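# Pour iron pellets into tube, cap with disc

## Task

Transfer every iron pellet from the beaker into the clear tube, then set the beaker upright on the bench again, and finish with the loose disc lying on top of the pellets with both rods passing through it.

## Robot and tools

Robot: two arms, left_arm and right_arm, each ending in a two-finger gripper with a wrist camera (cam_left_wrist and cam_right_wrist, both 672x504). Measured base positions in the scene frame: left_arm at (-0.008, +0.324, +0.005) m, quat_wxyz (+1.000, 0, 0, +0.031); right_arm at (+0.019, -0.239, +0.001) m, quat_wxyz (+1.000, 0, 0, +0.011). A camera stand sits on the floor behind them.

Frames: the scene frame has its origin at table-top height, halfway between the nominal bases, +z up, +x pointing out over the table, and left_arm on the +y side (arm names do not match image sides). Every hand pose, target and velocity an arm reports or receives is in that arm's own base frame. Gripper axes: fingers point along the gripper's +z and open/close along its y. end_effector_position is the spot between the finger pads, roughly 1 cm short of the tips. Reported poses may be off by a few centimetres, worse when stretched far.

Row format (used by both motion tools): 16 plain numbers covering both arms, always all 16 even if only one arm moves: left x, y, z, qw, qx, qy, qz, opening, then right x, y, z, qw, qx, qy, qz, opening. Positions are absolute targets in metres in that arm's base frame; the quaternion is an absolute orientation target, w first. Opening runs from -1 (closed) to +1 (fully open, 0.093 m). To hold an arm still, resend its full last pose and its present opening every time; a 0 is a real command, not 'no change'. Resend the same quaternion to keep orientation rather than copying a drifted reported one.

execute_actions(actions, cameras): actions is a list of actions; each action is a list of up to 15 rows, one per 1/30 s control step, and a short action repeats its final row to fill 15 steps. An action is rejected for both arms if any target lies over 0.6 m from that gripper's current position along any of its axes; a malformed action or a failing first action rejects the whole call. An empty actions list returns the state plus all camera images. cameras: list of names, ["all"], or [] (none).

move(target, speed, blend, opening_speed, grip_force, blocking, cameras): target is one 16-number row or a list of up to 15 rows, driven as straight-line paths sharing a 10 s budget (no 0.6 m limit). speed: path top speed in m/s, 0.002 to 2.9, default 0.25 (turns up to twice that in rad/s), one value or one per target. blend: corner rounding radius in metres for lists; 0 stops at each point. opening_speed: rate of opening change per second on the -1..+1 scale, at least 0.2. grip_force: newtons per finger pad, 10 to 50, one value or one per arm; it persists, and lower values close slowly. blocking=false returns after about 0.5 s while the move continues; a new move takes over from the old path. Paths do not avoid obstacles or the other arm, grippers lag and can overshoot at speed, and routing close past an arm's own base can flip its shoulder, so go around. Opening changes at a later list point are applied only after everything comes to rest there.

wait(seconds 0 to 10): runs the scene holding commands; returns early if a running move ends. stop(): brakes a running move. zoom_image(camera, region): closer look at the newest image from cam_left_wrist or cam_right_wrist; region [x0, y0, x1, y1] in pixels from the top-left, no larger than 504 by 504. read_manual(section="licences"): licence text only. finished_scene(scene): ends the current scene with its number; make no further call in that reply.

Result lines: each arm's end_effector_position and end_effector_quat_wxyz (base frame); Hand target (where the arm is actually being sent, which can fall short of your command, so finish the rest next call); Tool commands (current opening commands); grip_measured (finger motor on the -1..+1 scale); Joint positions (last entry is the opening in metres, floored at zero); Joint velocities (may be omitted or read within noise); Joint torques (include gravity, carry fixed offsets, joints 1-3 wrap at ±28 N m); step readings of end_effector_position for execute_actions. A move adds a 'move:' line: done, off_target, moving, held or fault per arm, plus limits=paced (pose clipped) or limits=held (steps withheld). Done means at rest within 10 mm and 2 degrees; neither done nor off_target tells you about contact. MOTOR HOT appears at 75 °C; OVER-TEMPERATURE FAULT at 90 °C folds that arm away for good.

Control behaviour: each step the commanded orientation is limited to 40 degrees from the measured one; position is favoured over orientation when both cannot be met. Friction and gravity leave the hand low, short or tilted, especially far out; small moves may not happen or may drift sideways. Check pose after every move and correct tilt.

Gripping: pads meet near a reading of -0.94; an object of width w mm sits at about -0.94 + 0.0208*w. Readings may be up to 0.02 too open. For firm grip on a rigid object command at least 0.24 below its width reading; round or small items may need lower. Keep sending the closing value to hold; release with a value well above the width reading. Squeeze is roughly 50-65 N per pad, with a brief spike at first contact.

Avoid: dropping or releasing moving parts, fast impacts, hard pushes, letting anything leave the table, arms or grippers touching each other (one gripper closing on the other counts), strain on wrist camera cables, long stretched holds or pushing at unreachable poses (motor heat). Loose objects may occasionally get nudged by outside forces. The result must stay correct once the robot lets go.

Each tool is called after "Call:" as name(argument=value, ...), one argument or row to a line, values as JSON.

## Session

Call:
execute_actions(
  actions=[],
)

Scene clock: 0.00 s.
left_arm: end_effector_position=(+0.1846, -0.1050, +0.1424) grip_measured=+1.000 end_effector_quat_wxyz=(+0.546, -0.052, +0.834, -0.062) | right_arm: end_effector_position=(+0.1979, +0.1263, +0.1469) grip_measured=+1.000 end_effector_quat_wxyz=(+0.575, -0.077, +0.804, +0.134)
Joint positions: left_arm=[-1.271 0.61 0.378 -0.667 -1.041 -1.001 0.093] | right_arm=[1.024 0.319 0.198 -0.274 0.661 0.384 0.093]
Joint velocities: within noise
Joint torques (N m): no reading
Heat: left arm: 28 °C; right arm: 27 °C.
Hand target: left_arm +0.1850, -0.1061, +0.1459; +0.548, -0.055, +0.832, -0.065 | right_arm +0.1989, +0.1270, +0.1548; +0.580, -0.071, +0.799, +0.139
Tool commands: left_gripper/opening=+1.0 right_gripper/opening=+1.0

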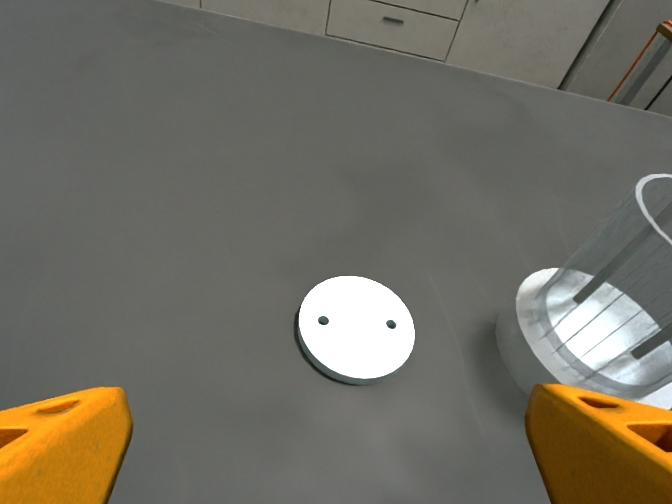

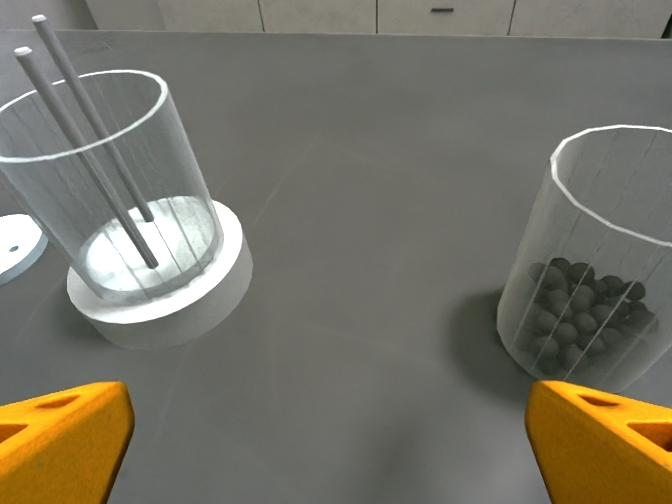

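Call:
move(
  target=[0.25,-0.15,0.22,0.2164,0,0.9763,0,1,0.29,0.06,0.22,0.2164,0,0.9763,0,1],
  cameras=["all"],
)

Scene clock: 65.83 s.
left_arm: end_effector_position=(+0.2488, -0.1496, +0.2158) grip_measured=+1.000 end_effector_quat_wxyz=(+0.220, -0.003, +0.975, +0.002) | right_arm: end_effector_position=(+0.2878, +0.0598, +0.2129) grip_measured=+1.000 end_effector_quat_wxyz=(+0.213, +0.003, +0.977, -0.003)
Joint positions: left_arm=[-0.706 1.356 1.381 -1.253 -0.287 -0.663 0.093] | right_arm=[0.274 1.313 1.333 -1.178 0.12 0.254 0.093]
Joint torques (N m): left_arm=[0.72 -2.95 9.35 0.91 -0.07 0.08] | right_arm=[-0.69 -3.29 9.07 1 0.01 -0.15]
Heat: left arm: 34 °C; right arm: 38 °C.
Hand target: left_arm +0.2500, -0.1500, +0.2200; +0.217, +0.000, +0.976, +0.000 | right_arm +0.2899, +0.0600, +0.2199; +0.217, +0.000, +0.976, +0.000
Off the commanded pose: left_arm 0.004 m, 1 deg | right_arm 0.007 m, 1 deg.
move: done

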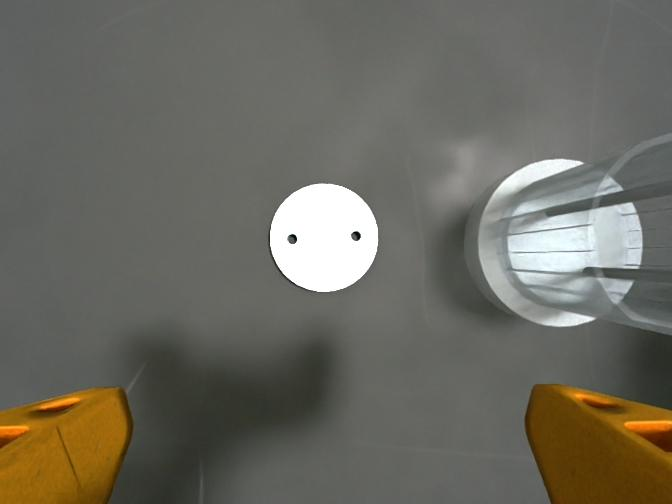

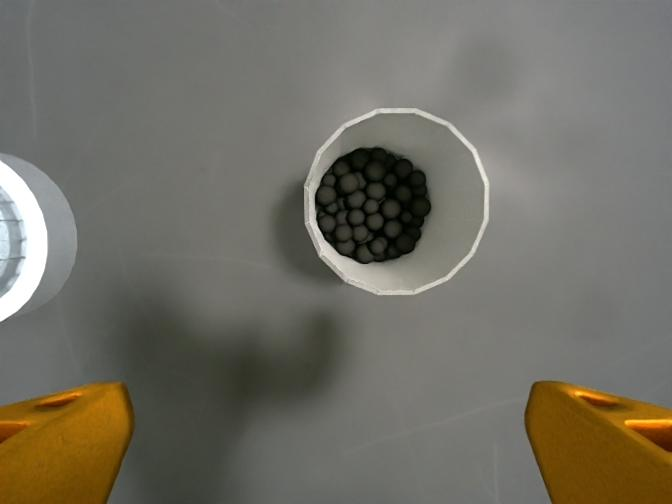

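Call:
move(
  target=[
    [0.25,-0.15,0.22,0.2164,0,0.9763,0,1,0.20,0.028,0.18,0.7071,0,0.7071,0,1],
    [0.25,-0.15,0.22,0.2164,0,0.9763,0,1,0.21,0.028,0.07,0.7071,0,0.7071,0,1],
  ],
  cameras=["cam_right_wrist"],
)

Scene clock: 108.40 s.
left_arm: end_effector_position=(+0.2487, -0.1496, +0.2157) grip_measured=+1.000 end_effector_quat_wxyz=(+0.220, -0.003, +0.976, +0.002) | right_arm: end_effector_position=(+0.2020, +0.0300, +0.1502) grip_measured=+1.000 end_effector_quat_wxyz=(+0.646, +0.020, +0.760, -0.066)
Joint positions: left_arm=[-0.706 1.356 1.381 -1.253 -0.286 -0.663 0.093] | right_arm=[0.944 -0.002 0.109 -0.43 1.048 0.203 0.093]
Joint torques (N m): left_arm=[0.7 -2.99 9.29 0.92 -0.06 0.08] | right_arm=[0.01 2.09 8.14 1.83 0.26 -0.06]
Heat: left arm: 40 °C; right arm: 37 °C.
Hand target: left_arm +0.2500, -0.1500, +0.2200; +0.217, +0.000, +0.976, +0.000 | right_arm +0.2018, +0.0296, +0.1590; +0.653, +0.029, +0.755, -0.056
Off the commanded pose: left_arm 0.004 m, 1 deg | right_arm 0.081 m, 12 deg.
move: held (right_arm; a check stopped the path); path passed 1 of 2 targets; limits=held
pose unreachable (right arm): on one or more control steps of this call, first in action 0 (counted from 0), this arm could not follow its commanded pose, so it was not sent that pose on those steps. It may still have moved: this result reports where it is.
cause: moving toward the commanded pose would bring two parts of the arm too close to each other (its upper arm (the part past joint 2) and its wrist (the part past joint 5), with joints 3 (elbow) to 5 (wrist yaw) between them, 17 mm apart when it was first held).
Images, in order (width x height): cam_right_wrist 672x504.

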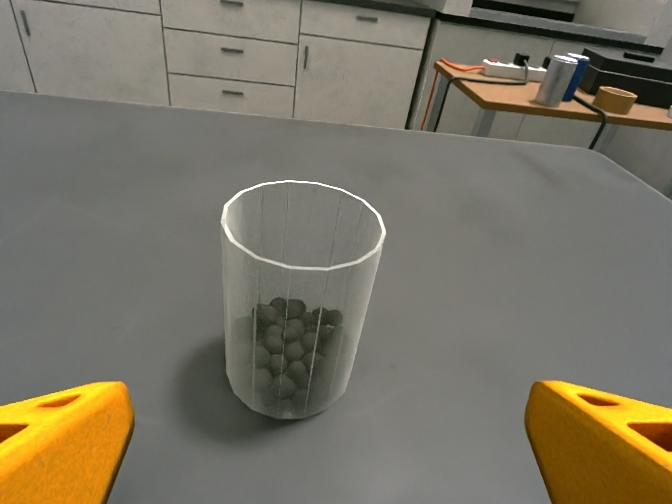

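Call:
move(
  target=[
    [0.25,-0.15,0.22,0.2164,0,0.9763,0,1,0.24,0.03,0.21,0.5,0,0.866,0,1],
    [0.25,-0.15,0.22,0.2164,0,0.9763,0,1,0.30,0.028,0.19,0.6428,0,0.766,0,1],
  ],
  cameras=["cam_right_wrist"],
)

Scene clock: 130.17 s.
left_arm: end_effector_position=(+0.2487, -0.1496, +0.2157) grip_measured=+1.000 end_effector_quat_wxyz=(+0.220, -0.003, +0.976, +0.002) | right_arm: end_effector_position=(+0.2982, +0.0281, +0.1861) grip_measured=+1.000 end_effector_quat_wxyz=(+0.635, +0.002, +0.773, -0.001)
Joint positions: left_arm=[-0.706 1.356 1.381 -1.253 -0.286 -0.663 0.093] | right_arm=[0.213 0.687 0.258 0.228 0.213 0.045 0.093]
Joint torques (N m): left_arm=[0.7 -2.96 9.35 0.92 -0.06 0.08] | right_arm=[-0.77 0.18 7.05 2.33 -0.07 -0.14]
Heat: left arm: 41 °C; right arm: 39 °C.
Hand target: left_arm +0.2500, -0.1500, +0.2200; +0.217, +0.000, +0.976, +0.000 | right_arm +0.2998, +0.0280, +0.1900; +0.643, +0.000, +0.766, +0.000
Off the commanded pose: left_arm 0.004 m, 1 deg | right_arm 0.004 m, 1 deg.
move: done
Images, in order (width x height): cam_right_wrist 672x504.

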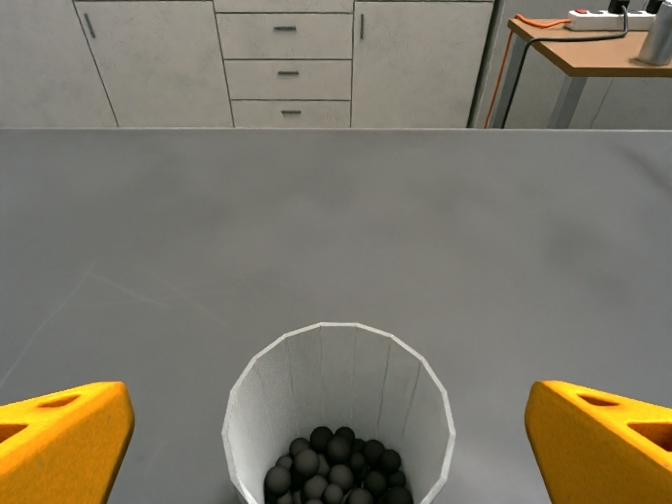

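Call:
move(
  target=[0.25,-0.15,0.22,0.2164,0,0.9763,0,1,0.328,0.026,0.147,0.6428,0,0.766,0,1],
  cameras=["cam_right_wrist"],
)

Scene clock: 144.60 s.
left_arm: end_effector_position=(+0.2487, -0.1496, +0.2157) grip_measured=+1.000 end_effector_quat_wxyz=(+0.220, -0.003, +0.976, +0.002) | right_arm: end_effector_position=(+0.3269, +0.0261, +0.1427) grip_measured=+1.000 end_effector_quat_wxyz=(+0.634, +0.003, +0.774, -0.002)
Joint positions: left_arm=[-0.706 1.356 1.381 -1.253 -0.286 -0.663 0.093] | right_arm=[0.166 1.061 0.168 0.691 0.169 0.035 0.093]
Joint torques (N m): left_arm=[0.7 -2.96 9.33 0.92 -0.06 0.08] | right_arm=[-0.79 -1.28 5.94 2.35 -0.11 -0.14]
Heat: left arm: 42 °C; right arm: 42 °C.
Hand target: left_arm +0.2500, -0.1500, +0.2200; +0.217, +0.000, +0.976, +0.000 | right_arm +0.3279, +0.0260, +0.1471; +0.643, +0.000, +0.766, +0.000
Off the commanded pose: left_arm 0.004 m, 1 deg | right_arm 0.004 m, 1 deg.
move: done
Images, in order (width x height): cam_right_wrist 672x504.

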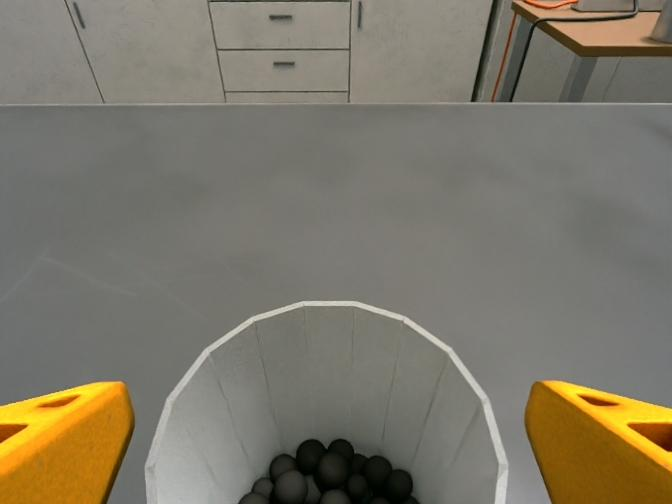

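Call:
move(
  target=[0.25,-0.15,0.22,0.2164,0,0.9763,0,1,0.328,0.0272,0.127,0.648,0,0.762,0,1],
  speed=0.1,
  cameras=["cam_right_wrist"],
)

Call:
zoom_image(
  camera="cam_right_wrist",
  region=[90, 300, 580, 504],
)

Scene clock: 164.23 s.
left_arm: end_effector_position=(+0.2487, -0.1496, +0.2157) grip_measured=+1.000 end_effector_quat_wxyz=(+0.220, -0.003, +0.976, +0.002) | right_arm: end_effector_position=(+0.3273, +0.0261, +0.1222) grip_measured=+1.000 end_effector_quat_wxyz=(+0.638, +0.004, +0.770, -0.001)
Joint positions: left_arm=[-0.706 1.356 1.381 -1.253 -0.286 -0.663 0.093] | right_arm=[0.166 1.227 0.105 0.934 0.169 0.035 0.093]
Joint torques (N m): left_arm=[0.72 -2.96 9.36 0.92 -0.05 0.08] | right_arm=[-0.1 -1.73 5.11 2.34 -0.02 -0.15]
Heat: left arm: 43 °C; right arm: 45 °C.
Hand target: left_arm +0.2500, -0.1500, +0.2200; +0.217, +0.000, +0.976, +0.000 | right_arm +0.3280, +0.0272, +0.1270; +0.647, +0.000, +0.762, +0.000
Off the commanded pose: left_arm 0.004 m, 1 deg | right_arm 0.005 m, 1 deg.
move: done
Images, in order (width x height): cam_right_wrist 672x504.

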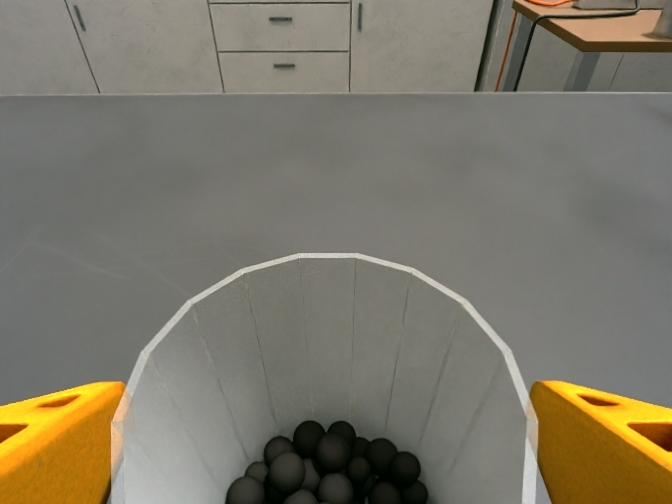

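Scaled by 1.029.

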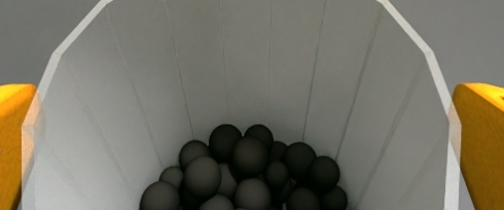

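Call:
move(
  target=[0.25,-0.15,0.22,0.2164,0,0.9763,0,1,0.328,0.0275,0.085,0.648,0,0.762,0,1],
  speed=0.1,
  cameras=["cam_right_wrist"],
)

Scene clock: 170.93 s.
left_arm: end_effector_position=(+0.2487, -0.1496, +0.2157) grip_measured=+1.000 end_effector_quat_wxyz=(+0.220, -0.003, +0.976, +0.002) | right_arm: end_effector_position=(+0.3262, +0.0259, +0.0714) grip_measured=+1.000 end_effector_quat_wxyz=(+0.624, +0.002, +0.782, -0.003)
Joint positions: left_arm=[-0.706 1.356 1.381 -1.253 -0.286 -0.663 0.093] | right_arm=[0.166 1.707 0.041 1.439 0.169 0.035 0.093]
Joint torques (N m): left_arm=[0.72 -2.95 9.35 0.92 -0.05 0.08] | right_arm=[0.06 -3.11 2.17 2.7 0 -0.14]
Heat: left arm: 43 °C; right arm: 45 °C.
Hand target: left_arm +0.2500, -0.1500, +0.2200; +0.217, +0.000, +0.976, +0.000 | right_arm +0.3279, +0.0274, +0.0849; +0.646, +0.000, +0.763, +0.000
Off the commanded pose: left_arm 0.004 m, 1 deg | right_arm 0.014 m, 4 deg.
move: off_target (right_arm)
Images, in order (width x height): cam_right_wrist 672x504.

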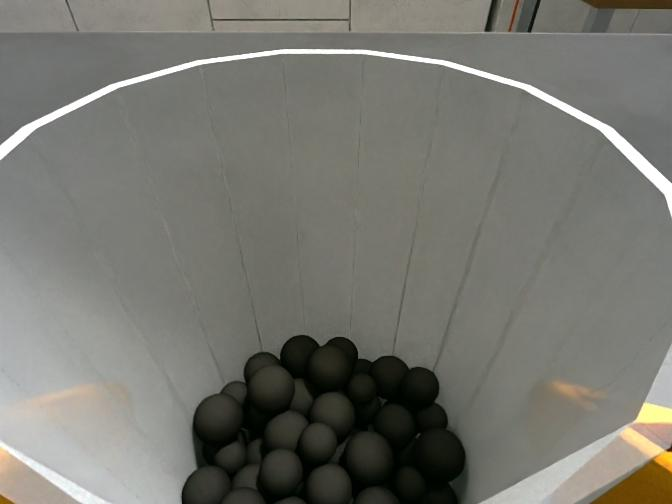

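Call:
move(
  target=[0.25,-0.15,0.22,0.2164,0,0.9763,0,1,0.328,0.0275,0.085,0.648,0,0.762,0,0.42],
  opening_speed=0.4,
)

Scene clock: 177.83 s.
left_arm: end_effector_position=(+0.2487, -0.1496, +0.2157) grip_measured=+1.000 end_effector_quat_wxyz=(+0.220, -0.003, +0.976, +0.002) | right_arm: end_effector_position=(+0.3263, +0.0260, +0.0715) grip_measured=+0.551 end_effector_quat_wxyz=(+0.624, +0.001, +0.782, -0.004)
Joint positions: left_arm=[-0.706 1.356 1.381 -1.253 -0.286 -0.663 0.093] | right_arm=[0.166 1.707 0.041 1.44 0.169 0.035 0.072]
Joint torques (N m): left_arm=[0.72 -2.96 9.35 0.91 -0.06 0.08] | right_arm=[0.06 -2.99 2.17 2.73 0 -0.13]
Heat: left arm: 43 °C; right arm: 48 °C.
Hand target: left_arm +0.2500, -0.1500, +0.2200; +0.217, +0.000, +0.976, +0.000 | right_arm +0.3279, +0.0274, +0.0849; +0.647, +0.000, +0.763, +0.000
Off the commanded pose: left_arm 0.004 m, 1 deg | right_arm 0.014 m, 4 deg.
move: off_target (right_arm)

Call:
move(
  target=[0.25,-0.27,0.25,0.2164,0,0.9763,0,1,0.30,0.0,0.20,0.6428,0,0.766,0,0.42],
  speed=0.15,
  cameras=["all"],
)

Scene clock: 187.43 s.
left_arm: end_effector_position=(+0.2487, -0.2699, +0.2472) grip_measured=+1.000 end_effector_quat_wxyz=(+0.212, +0.005, +0.977, -0.005) | right_arm: end_effector_position=(+0.2900, +0.0001, +0.1596) grip_measured=+0.535 end_effector_quat_wxyz=(+0.595, +0.004, +0.804, +0.000)
Joint positions: left_arm=[-0.982 1.767 1.933 -1.479 -0.344 -0.926 0.093] | right_arm=[0.007 0.648 0.239 0.112 0.012 0.009 0.071]
Joint torques (N m): left_arm=[-0.44 -5.6 8.66 0.72 -0.42 -0.23] | right_arm=[-0.73 -1.52 11.22 2.63 -0.12 -0.16]
Heat: left arm: 43 °C; right arm: 51 °C.
Hand target: left_arm +0.2500, -0.2699, +0.2499; +0.217, +0.000, +0.976, +0.000 | right_arm +0.2964, +0.0000, +0.1998; +0.643, +0.000, +0.766, -0.001
Off the commanded pose: left_arm 0.003 m, 1 deg | right_arm 0.042 m, 7 deg.
move: off_target (right_arm)

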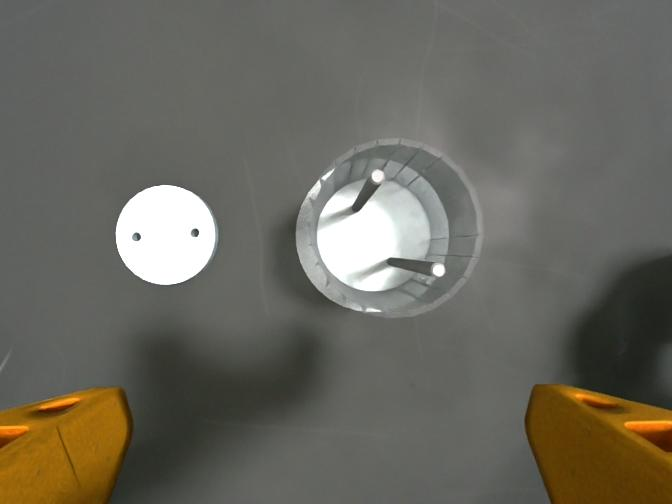

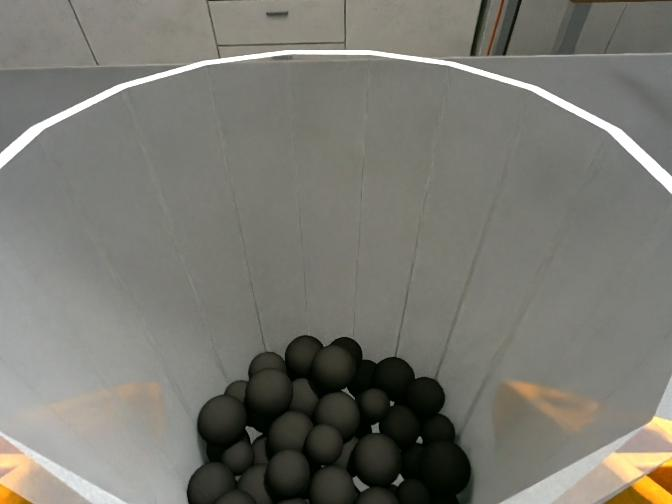

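Call:
move(
  target=[0.16,-0.10,0.2,0.5299,0.3135,0.7568,-0.2195,1,0.312,0.14,0.215,0.66,0,0.751,0,0.42],
  speed=0.15,
  cameras=["all"],
)

Scene clock: 239.63 s.
left_arm: end_effector_position=(+0.1611, -0.0994, +0.1995) grip_measured=+1.000 end_effector_quat_wxyz=(+0.533, +0.311, +0.757, -0.215) | right_arm: end_effector_position=(+0.3027, +0.1330, +0.1795) grip_measured=+0.535 end_effector_quat_wxyz=(+0.623, -0.038, +0.781, -0.029)
Joint positions: left_arm=[0.231 0.254 0.5 -0.837 0.917 0.497 0.093] | right_arm=[0.764 1.065 0.393 0.367 0.739 0.112 0.071]
Joint torques (N m): left_arm=[0.72 3.19 7.83 1.61 0.52 0.08] | right_arm=[0.32 -2.39 11.02 2.54 0.42 0.1]
Heat: left arm: 39 °C; right arm: 58 °C.
Hand target: left_arm +0.1601, -0.1000, +0.2000; +0.530, +0.313, +0.757, -0.219 | right_arm +0.3095, +0.1383, +0.2146; +0.659, +0.000, +0.752, +0.001
Off the commanded pose: left_arm 0.001 m, 1 deg | right_arm 0.037 m, 8 deg.
move: off_target (right_arm)

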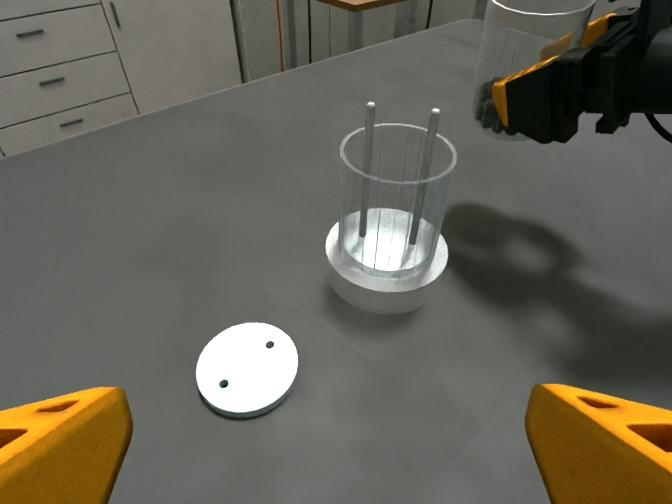

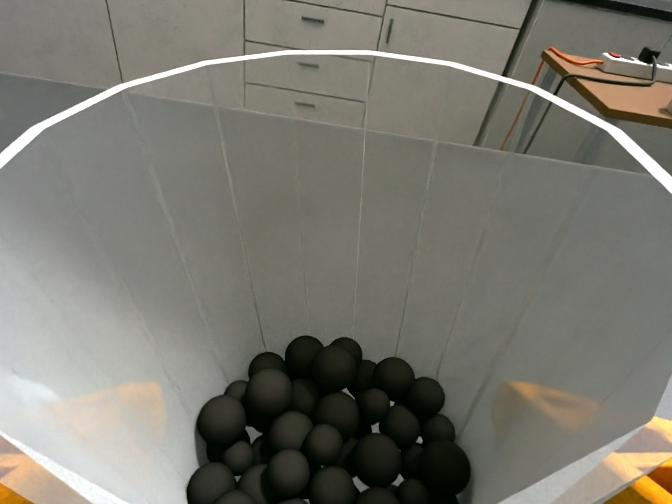

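Call:
move(
  target=[0.16,-0.10,0.2,0.5299,0.3135,0.7568,-0.2195,1,0.322,0.18,0.215,0.6016,-0.3474,0.6229,-0.3597,0.42],
  speed=0.15,
  cameras=["all"],
)

Scene clock: 252.90 s.
left_arm: end_effector_position=(+0.1610, -0.0995, +0.1995) grip_measured=+1.000 end_effector_quat_wxyz=(+0.533, +0.312, +0.756, -0.215) | right_arm: end_effector_position=(+0.3169, +0.1740, +0.1868) grip_measured=+0.535 end_effector_quat_wxyz=(+0.568, -0.384, +0.630, -0.364)
Joint positions: left_arm=[0.231 0.254 0.5 -0.837 0.918 0.498 0.093] | right_arm=[0.873 1.353 0.431 0.78 0.891 -1.007 0.071]
Joint torques (N m): left_arm=[0.76 3.19 7.82 1.61 0.52 0.09] | right_arm=[0.38 -4.01 9.57 2.48 0.31 -0.14]
Heat: left arm: 40 °C; right arm: 57 °C.
Hand target: left_arm +0.1600, -0.1001, +0.2000; +0.530, +0.313, +0.757, -0.219 | right_arm +0.3207, +0.1788, +0.2146; +0.601, -0.348, +0.624, -0.359
Off the commanded pose: left_arm 0.001 m, 1 deg | right_arm 0.029 m, 6 deg.
move: off_target (right_arm)

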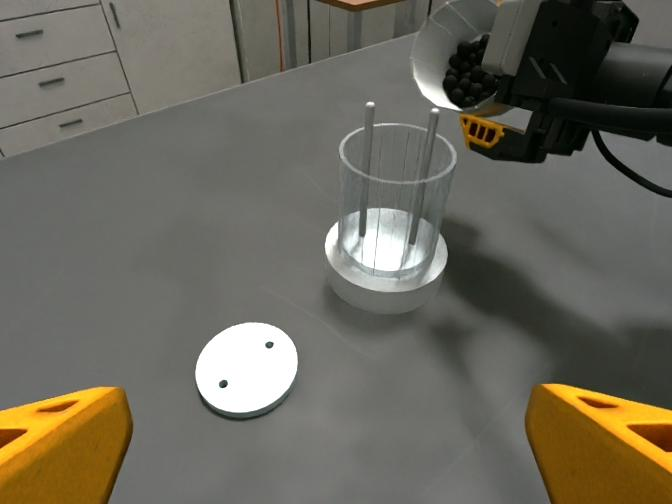

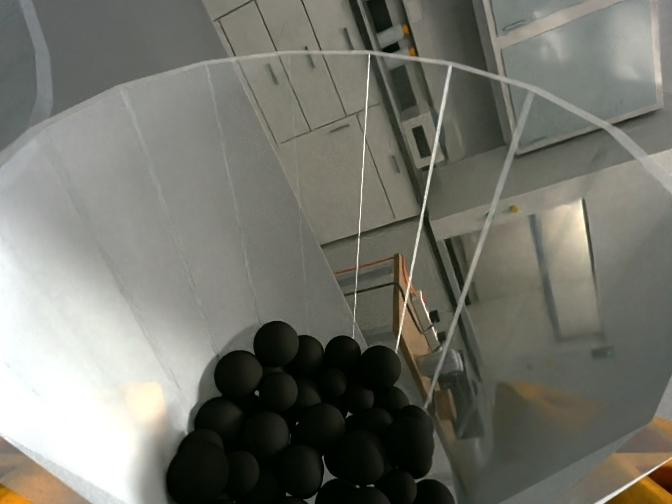

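Call:
move(
  target=[0.25,-0.20,0.33,0.2164,0,0.9763,0,1,0.322,0.18,0.215,0.6016,-0.3474,0.6229,-0.3597,0.42],
  speed=0.2,
  cameras=["cam_left_wrist"],
)

Scene clock: 295.13 s.
left_arm: end_effector_position=(+0.2501, -0.2000, +0.3278) grip_measured=+1.000 end_effector_quat_wxyz=(+0.265, +0.015, +0.963, -0.048) | right_arm: end_effector_position=(+0.3169, +0.1740, +0.1872) grip_measured=+0.535 end_effector_quat_wxyz=(+0.569, -0.384, +0.630, -0.365)
Joint positions: left_arm=[-0.839 1.569 2.02 -1.57 -0.317 -0.735 0.093] | right_arm=[0.873 1.353 0.431 0.782 0.891 -1.008 0.071]
Joint torques (N m): left_arm=[-0.53 -3.63 7.73 1.12 -0.32 -0.23] | right_arm=[0.36 -3.96 9.58 2.47 0.31 -0.14]
Heat: left arm: 42 °C; right arm: 58 °C.
Hand target: left_arm +0.2502, -0.1998, +0.3295; +0.266, +0.010, +0.963, -0.045 | right_arm +0.3208, +0.1789, +0.2146; +0.601, -0.347, +0.624, -0.359
Off the commanded pose: left_arm 0.002 m, 8 deg | right_arm 0.029 m, 6 deg.
joint sent to its limit (left arm) — joint 4 (wrist pitch), lower limit. The joint targets are off in orientation, not in position.
move: off_target (left_arm, right_arm)
Images, in order (width x height): cam_left_wrist 672x504.

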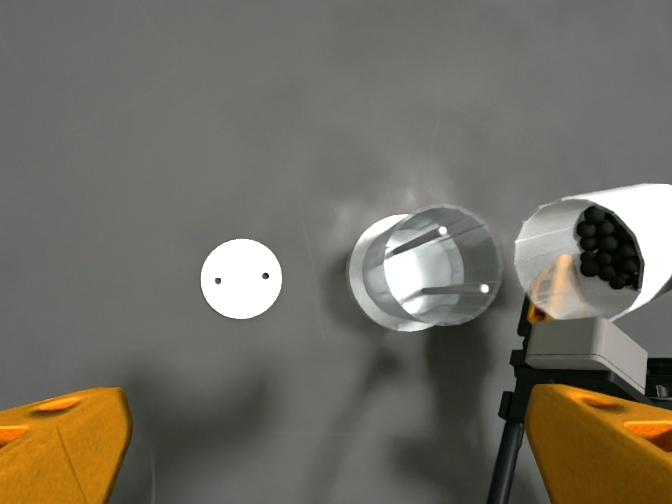

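Call:
move(
  target=[0.25,-0.20,0.33,0.2164,0,0.9763,0,1,0.317,0.2115,0.225,0.5474,-0.4277,0.5668,-0.4429,0.42],
  speed=0.08,
  cameras=["cam_left_wrist"],
)

Call:
zoom_image(
  camera="cam_left_wrist",
  region=[330, 150, 672, 406],
)

Scene clock: 332.23 s.
left_arm: end_effector_position=(+0.2501, -0.1999, +0.3278) grip_measured=+1.000 end_effector_quat_wxyz=(+0.265, +0.015, +0.963, -0.048) | right_arm: end_effector_position=(+0.3135, +0.2053, +0.1987) grip_measured=+0.535 end_effector_quat_wxyz=(+0.517, -0.463, +0.566, -0.445)
Joint positions: left_arm=[-0.839 1.569 2.02 -1.571 -0.317 -0.735 0.093] | right_arm=[0.964 1.431 0.526 0.782 0.986 -1.293 0.071]
Joint torques (N m): left_arm=[-0.53 -3.63 7.73 1.11 -0.32 -0.23] | right_arm=[0.54 -4.72 9.72 2.35 0.32 -0.14]
Heat: left arm: 42 °C; right arm: 61 °C.
Hand target: left_arm +0.2502, -0.1998, +0.3294; +0.266, +0.010, +0.963, -0.045 | right_arm +0.3160, +0.2105, +0.2245; +0.547, -0.428, +0.568, -0.442
Off the commanded pose: left_arm 0.002 m, 8 deg | right_arm 0.027 m, 5 deg.
joint sent to its limit (left arm) — joint 4 (wrist pitch), lower limit. The joint targets are off in orientation, not in position.
move: off_target (left_arm, right_arm)
Images, in order (width x height): cam_left_wrist 672x504.

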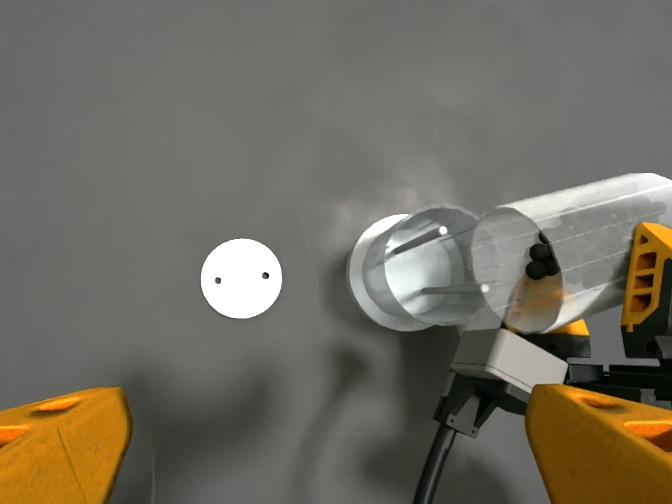

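Scaled by 1.474.

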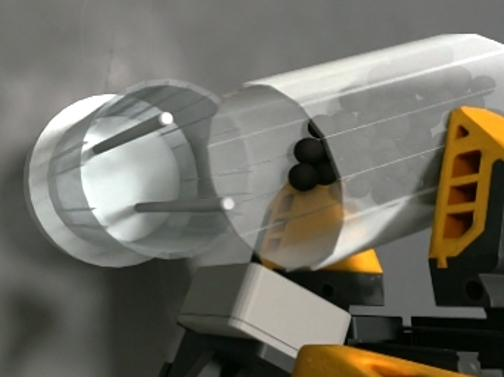

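Call:
move(
  target=[0.25,-0.20,0.33,0.2164,0,0.9763,0,1,0.323,0.226,0.239,0.4558,-0.5243,0.4719,-0.5429,0.42],
  speed=0.06,
  cameras=["cam_left_wrist"],
)

Call:
zoom_image(
  camera="cam_left_wrist",
  region=[330, 150, 672, 406],
)

Scene clock: 350.00 s.
left_arm: end_effector_position=(+0.2501, -0.1999, +0.3278) grip_measured=+1.000 end_effector_quat_wxyz=(+0.265, +0.015, +0.963, -0.048) | right_arm: end_effector_position=(+0.3211, +0.2209, +0.2214) grip_measured=+0.535 end_effector_quat_wxyz=(-0.438, +0.545, -0.468, +0.541)
Joint positions: left_arm=[-0.839 1.569 2.02 -1.571 -0.317 -0.735 0.093] | right_arm=[0.976 1.466 0.613 0.795 1.004 -1.703 0.071]
Joint torques (N m): left_arm=[-0.53 -3.64 7.75 1.11 -0.32 -0.23] | right_arm=[0.46 -4.93 9.13 2.06 0.21 -0.12]
Heat: left arm: 42 °C; right arm: 61 °C.
Hand target: left_arm +0.2502, -0.1998, +0.3294; +0.266, +0.010, +0.963, -0.045 | right_arm +0.3223, +0.2251, +0.2386; -0.455, +0.525, -0.473, +0.542
Off the commanded pose: left_arm 0.002 m, 8 deg | right_arm 0.018 m, 3 deg.
joint sent to its limit (left arm) — joint 4 (wrist pitch), lower limit. The joint targets are off in orientation, not in position.
move: off_target (left_arm, right_arm)
Images, in order (width x height): cam_left_wrist 672x504.

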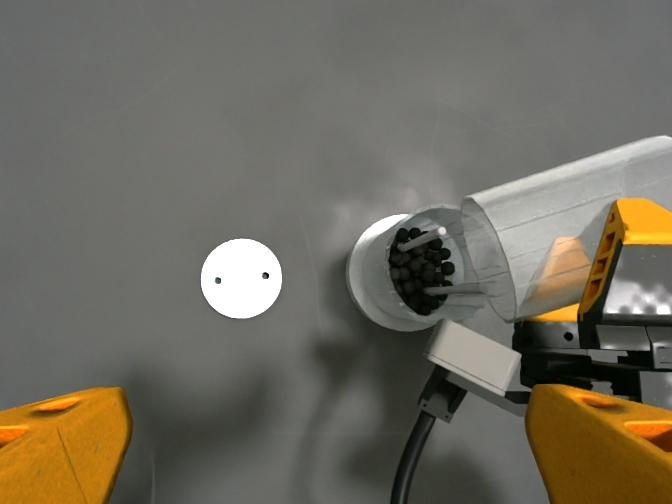

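Scaled by 1.474.

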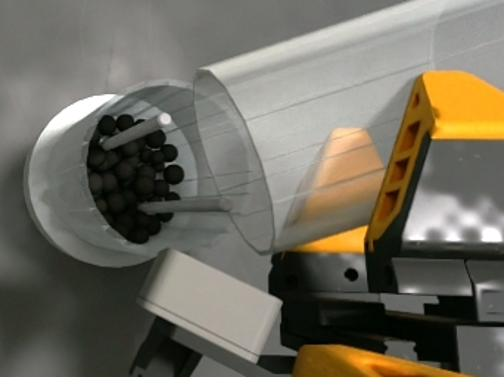

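Call:
move(
  target=[
    [0.27,-0.16,0.30,0.2164,0,0.9763,0,1,0.317,0.20,0.24,0.5474,-0.4277,0.5668,-0.4429,0.42],
    [0.299,-0.142,0.15,0,-0.2588,0.9659,0,1,0.312,0.09,0.215,0.648,0,0.762,0,0.42],
    [0.299,-0.142,0.12,0,-0.2588,0.9659,0,1,0.328,0.0275,0.15,0.648,0,0.762,0,0.42],
  ],
  speed=0.15,
  blend=[0.03,0.03,0],
  cameras=["all"],
)

Scene clock: 380.17 s.
left_arm: end_effector_position=(+0.2956, -0.1411, +0.1255) grip_measured=+1.000 end_effector_quat_wxyz=(+0.003, -0.249, +0.969, +0.005) | right_arm: end_effector_position=(+0.3253, +0.0274, +0.1402) grip_measured=+0.535 end_effector_quat_wxyz=(+0.631, +0.001, +0.775, -0.003)
Joint positions: left_arm=[-0.451 1.783 1.528 -1.317 -0.011 -0.953 0.093] | right_arm=[0.176 1.06 0.162 0.691 0.178 0.035 0.071]
Joint torques (N m): left_arm=[0.66 -5.74 6.13 0.54 0.11 -0.23] | right_arm=[-0.79 -1.4 6.37 2.46 -0.08 -0.14]
Heat: left arm: 41 °C; right arm: 57 °C.
Hand target: left_arm +0.2989, -0.1420, +0.1200; +0.000, -0.259, +0.966, +0.000 | right_arm +0.3277, +0.0275, +0.1500; +0.647, +0.000, +0.762, +0.000
Off the commanded pose: left_arm 0.007 m, 1 deg | right_arm 0.010 m, 2 deg.
move: done

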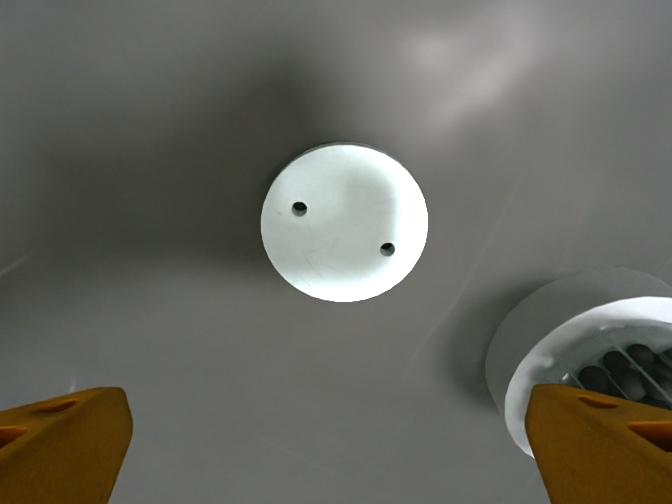

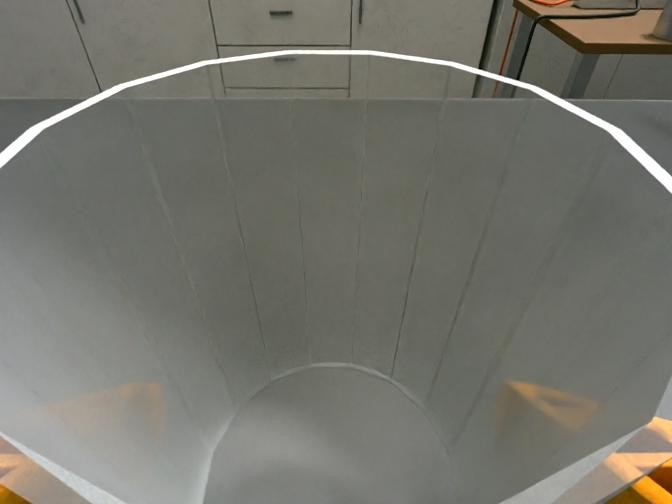

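Call:
move(
  target=[0.304,-0.146,0.03,0,-0.2588,0.9659,0,1,0.328,0.0275,0.09,0.648,0,0.762,0,0.42],
  speed=0.08,
  cameras=["all"],
)

Scene clock: 404.80 s.
left_arm: end_effector_position=(+0.3019, -0.1442, +0.0343) grip_measured=+1.000 end_effector_quat_wxyz=(+0.001, -0.251, +0.968, +0.006) | right_arm: end_effector_position=(+0.3257, +0.0275, +0.0779) grip_measured=+0.535 end_effector_quat_wxyz=(+0.627, +0.001, +0.779, -0.004)
Joint positions: left_arm=[-0.451 1.878 1.279 -0.978 -0.011 -0.958 0.093] | right_arm=[0.176 1.643 0.041 1.382 0.178 0.035 0.071]
Joint torques (N m): left_arm=[0.24 -6.32 5.91 0.53 0.1 -0.23] | right_arm=[-0.77 -3.06 2.76 2.58 -0.1 -0.14]
Heat: left arm: 39 °C; right arm: 62 °C.
Hand target: left_arm +0.3039, -0.1459, +0.0300; +0.000, -0.259, +0.966, +0.000 | right_arm +0.3278, +0.0275, +0.0899; +0.647, +0.000, +0.763, +0.000
Off the commanded pose: left_arm 0.005 m, 1 deg | right_arm 0.012 m, 3 deg.
move: off_target (right_arm)

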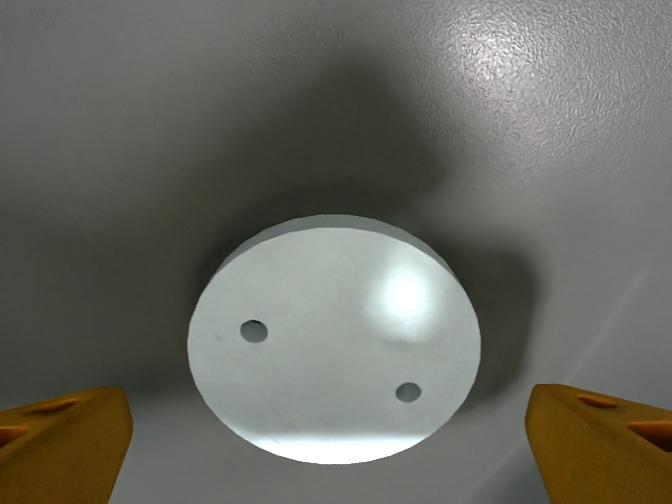

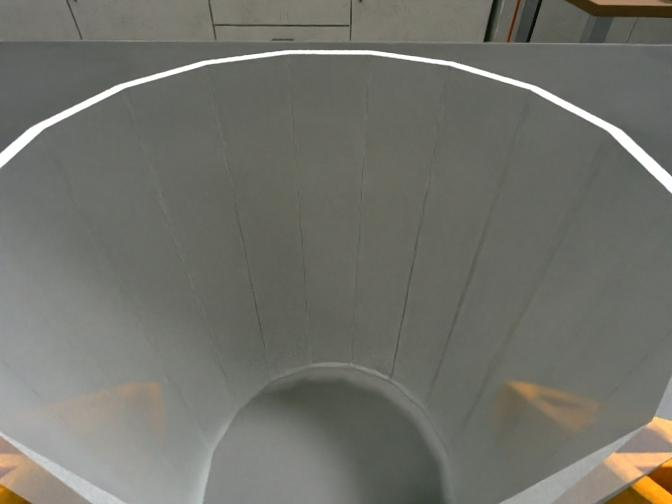

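Call:
move(
  target=[0.308,-0.1435,0.0085,0,-0.2588,0.9659,0,1,0.328,0.0275,0.083,0.648,0,0.762,0,0.42],
  speed=0.05,
)

Call:
move(
  target=[0.308,-0.1435,0.0085,0,-0.2588,0.9659,0,0.38,0.328,0.0275,0.078,0.648,0,0.762,0,0.42],
  speed=0.03,
  opening_speed=0.5,
  cameras=["all"],
)

Scene clock: 416.33 s.
left_arm: end_effector_position=(+0.3059, -0.1435, +0.0136) grip_measured=+1.000 end_effector_quat_wxyz=(+0.002, -0.254, +0.967, +0.005) | right_arm: end_effector_position=(+0.3268, +0.0277, +0.0713) grip_measured=+0.535 end_effector_quat_wxyz=(+0.627, +0.001, +0.779, -0.004)
Joint positions: left_arm=[-0.444 1.917 1.244 -0.901 -0.011 -0.958 0.093] | right_arm=[0.176 1.733 0.041 1.471 0.178 0.035 0.071]
Joint torques (N m): left_arm=[0.72 -6.39 5.67 0.54 0.1 -0.1] | right_arm=[-0.77 -2.96 1.85 2.69 -0.1 -0.13]
Heat: left arm: 39 °C; right arm: 62 °C.
Hand target: left_arm +0.3079, -0.1435, +0.0086; +0.000, -0.259, +0.966, +0.000 | right_arm +0.3279, +0.0275, +0.0830; +0.647, +0.000, +0.763, +0.000
Off the commanded pose: left_arm 0.006 m, 1 deg | right_arm 0.012 m, 3 deg.
move: off_target (right_arm)

Scene clock: 417.93 s.
left_arm: end_effector_position=(+0.3060, -0.1437, +0.0136) grip_measured=+0.522 end_effector_quat_wxyz=(+0.002, -0.254, +0.967, +0.005) | right_arm: end_effector_position=(+0.3273, +0.0278, +0.0708) grip_measured=+0.535 end_effector_quat_wxyz=(+0.629, +0.001, +0.778, -0.003)
Joint positions: left_arm=[-0.444 1.917 1.244 -0.9 -0.01 -0.958 0.07] | right_arm=[0.176 1.756 0.041 1.5 0.178 0.035 0.071]
Joint torques (N m): left_arm=[0.68 -6.37 5.68 0.53 0.1 -0.1] | right_arm=[-0.75 -2.25 1.8 2.63 -0.09 -0.11]
Heat: left arm: 39 °C; right arm: 62 °C.
Hand target: left_arm +0.3079, -0.1436, +0.0086; +0.000, -0.259, +0.966, +0.000 | right_arm +0.3279, +0.0275, +0.0783; +0.643, +0.000, +0.766, +0.000
Off the commanded pose: left_arm 0.006 m, 1 deg | right_arm 0.007 m, 3 deg.
joint sent to its limit (right arm) — joint 4 (wrist pitch), upper limit. The joint targets still meet the commanded pose.
move: off_target (right_arm)

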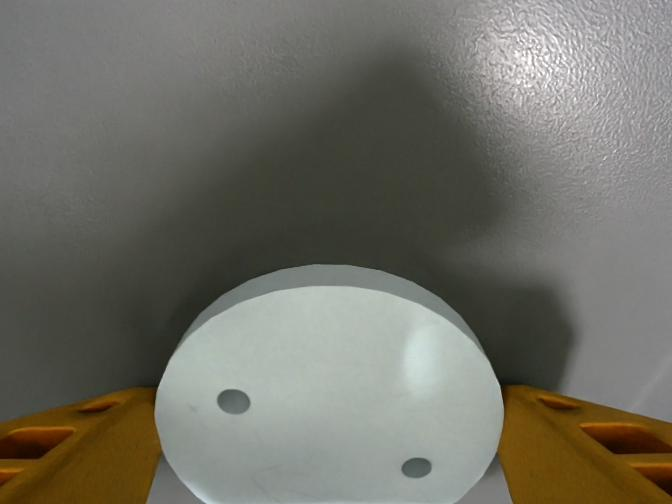

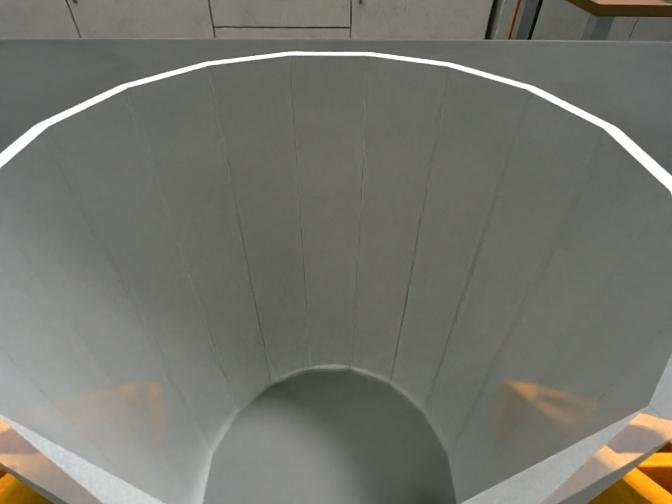

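Call:
move(
  target=[
    [0.308,-0.1435,0.04,0,-0.2588,0.9659,0,0.38,0.328,0.0275,0.078,0.648,0,0.762,0,0.9],
    [0.307,-0.22,0.21,0,0,1,0,0.38,0.326,0.0275,0.18,0.648,0,0.762,0,1],
    [0.308,-0.2985,0.205,0,0.2563,0.9666,0,0.38,0.26,0.00,0.2,0.5736,0,0.8192,0,1],
  ],
  speed=[0.05,0.15,0.15],
  blend=[0,0.02,0],
  opening_speed=0.5,
  cameras=["all"],
)

Scene clock: 439.77 s.
left_arm: end_effector_position=(+0.3095, -0.2943, +0.2033) grip_measured=+0.507 end_effector_quat_wxyz=(+0.077, +0.245, +0.966, -0.038) | right_arm: end_effector_position=(+0.2584, +0.0001, +0.1815) grip_measured=+1.000 end_effector_quat_wxyz=(+0.556, +0.004, +0.831, +0.000)
Joint positions: left_arm=[-0.764 2.107 2.282 -1.574 -0.009 -0.265 0.07] | right_arm=[0.008 0.476 0.394 -0.311 0.011 0.01 0.093]
Joint torques (N m): left_arm=[-0.65 -7.91 8.61 0.61 0.12 0.1] | right_arm=[-0.79 0.17 10.3 2.01 -0.11 -0.16]
Heat: left arm: 38 °C; right arm: 64 °C.
Hand target: left_arm +0.3078, -0.2982, +0.2044; +0.075, +0.255, +0.963, -0.042 | right_arm +0.2596, +0.0000, +0.1998; +0.574, +0.000, +0.819, +0.000
Off the commanded pose: left_arm 0.005 m, 10 deg | right_arm 0.019 m, 3 deg.
joint sent to its limit (left arm) — joint 4 (wrist pitch), lower limit. The joint targets are off in orientation, not in position.
move: off_target (left_arm, right_arm); blend cut to 0 m at target 2; target 2's new opening was sent with right_arm's hand 0.021 m and 3 deg from that target

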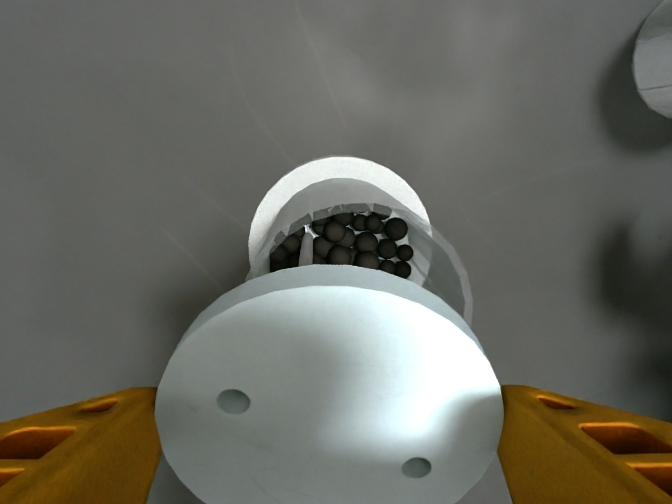

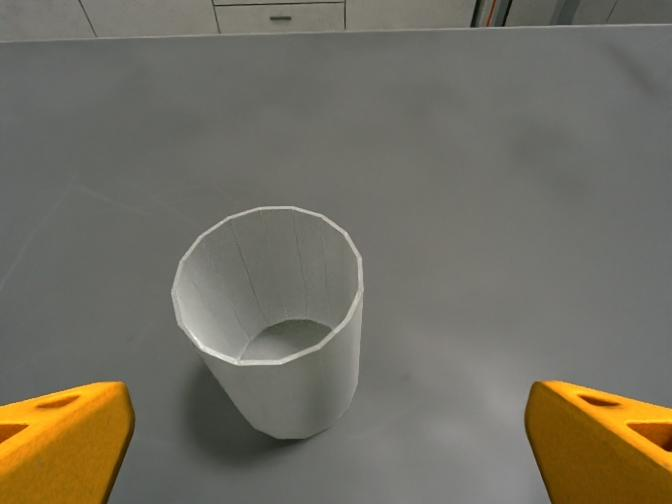

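Call:
move(
  target=[0.306,-0.2985,0.185,0,0.2563,0.9666,0,0.38,0.165,0.085,0.2,0.5299,-0.3135,0.7568,0.2195,1],
  speed=0.15,
  cameras=["all"],
)

Scene clock: 452.33 s.
left_arm: end_effector_position=(+0.3113, -0.2960, +0.1912) grip_measured=+0.507 end_effector_quat_wxyz=(+0.064, +0.246, +0.967, -0.031) | right_arm: end_effector_position=(+0.1644, +0.0846, +0.1892) grip_measured=+1.000 end_effector_quat_wxyz=(+0.521, -0.304, +0.766, +0.222)
Joint positions: left_arm=[-0.764 2.137 2.282 -1.574 -0.009 -0.265 0.07] | right_arm=[-0.458 0.391 0.524 -1 -1.081 -0.781 0.093]
Joint torques (N m): left_arm=[-0.99 -8.05 6.22 0.54 0.11 0.05] | right_arm=[-0.81 3.25 9.01 1.28 -0.74 -0.22]
Heat: left arm: 38 °C; right arm: 62 °C.
Hand target: left_arm +0.3058, -0.2982, +0.1846; +0.049, +0.256, +0.965, -0.028 | right_arm +0.1650, +0.0851, +0.1998; +0.530, -0.313, +0.757, +0.219
Off the commanded pose: left_arm 0.009 m, 8 deg | right_arm 0.011 m, 2 deg.
joint sent to its limit (left arm) — joint 4 (wrist pitch), lower limit. The joint targets are off in orientation, not in position.
move: off_target (left_arm, right_arm)

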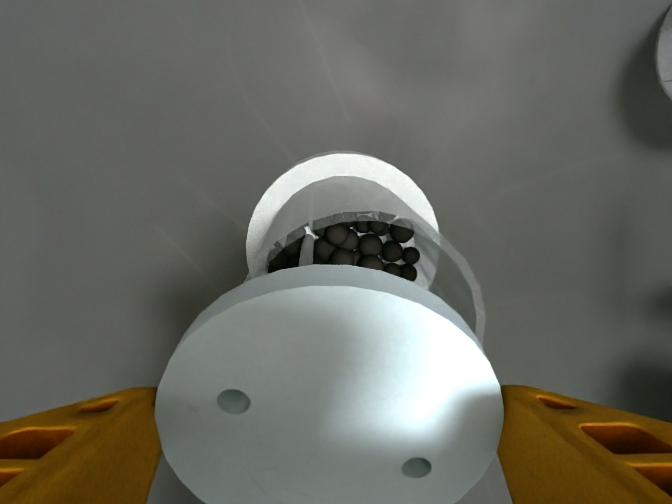

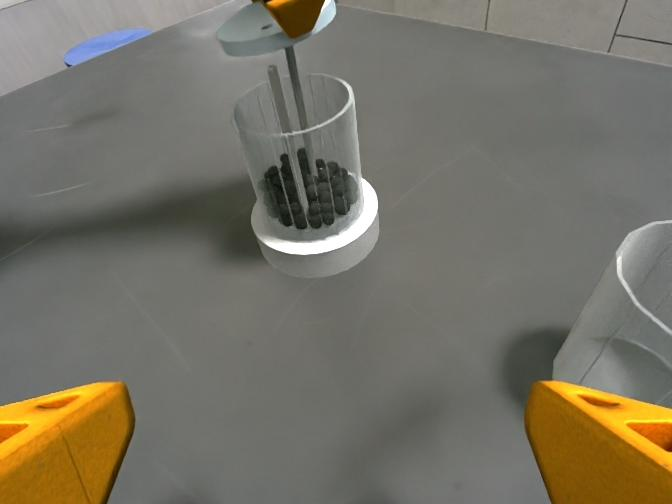

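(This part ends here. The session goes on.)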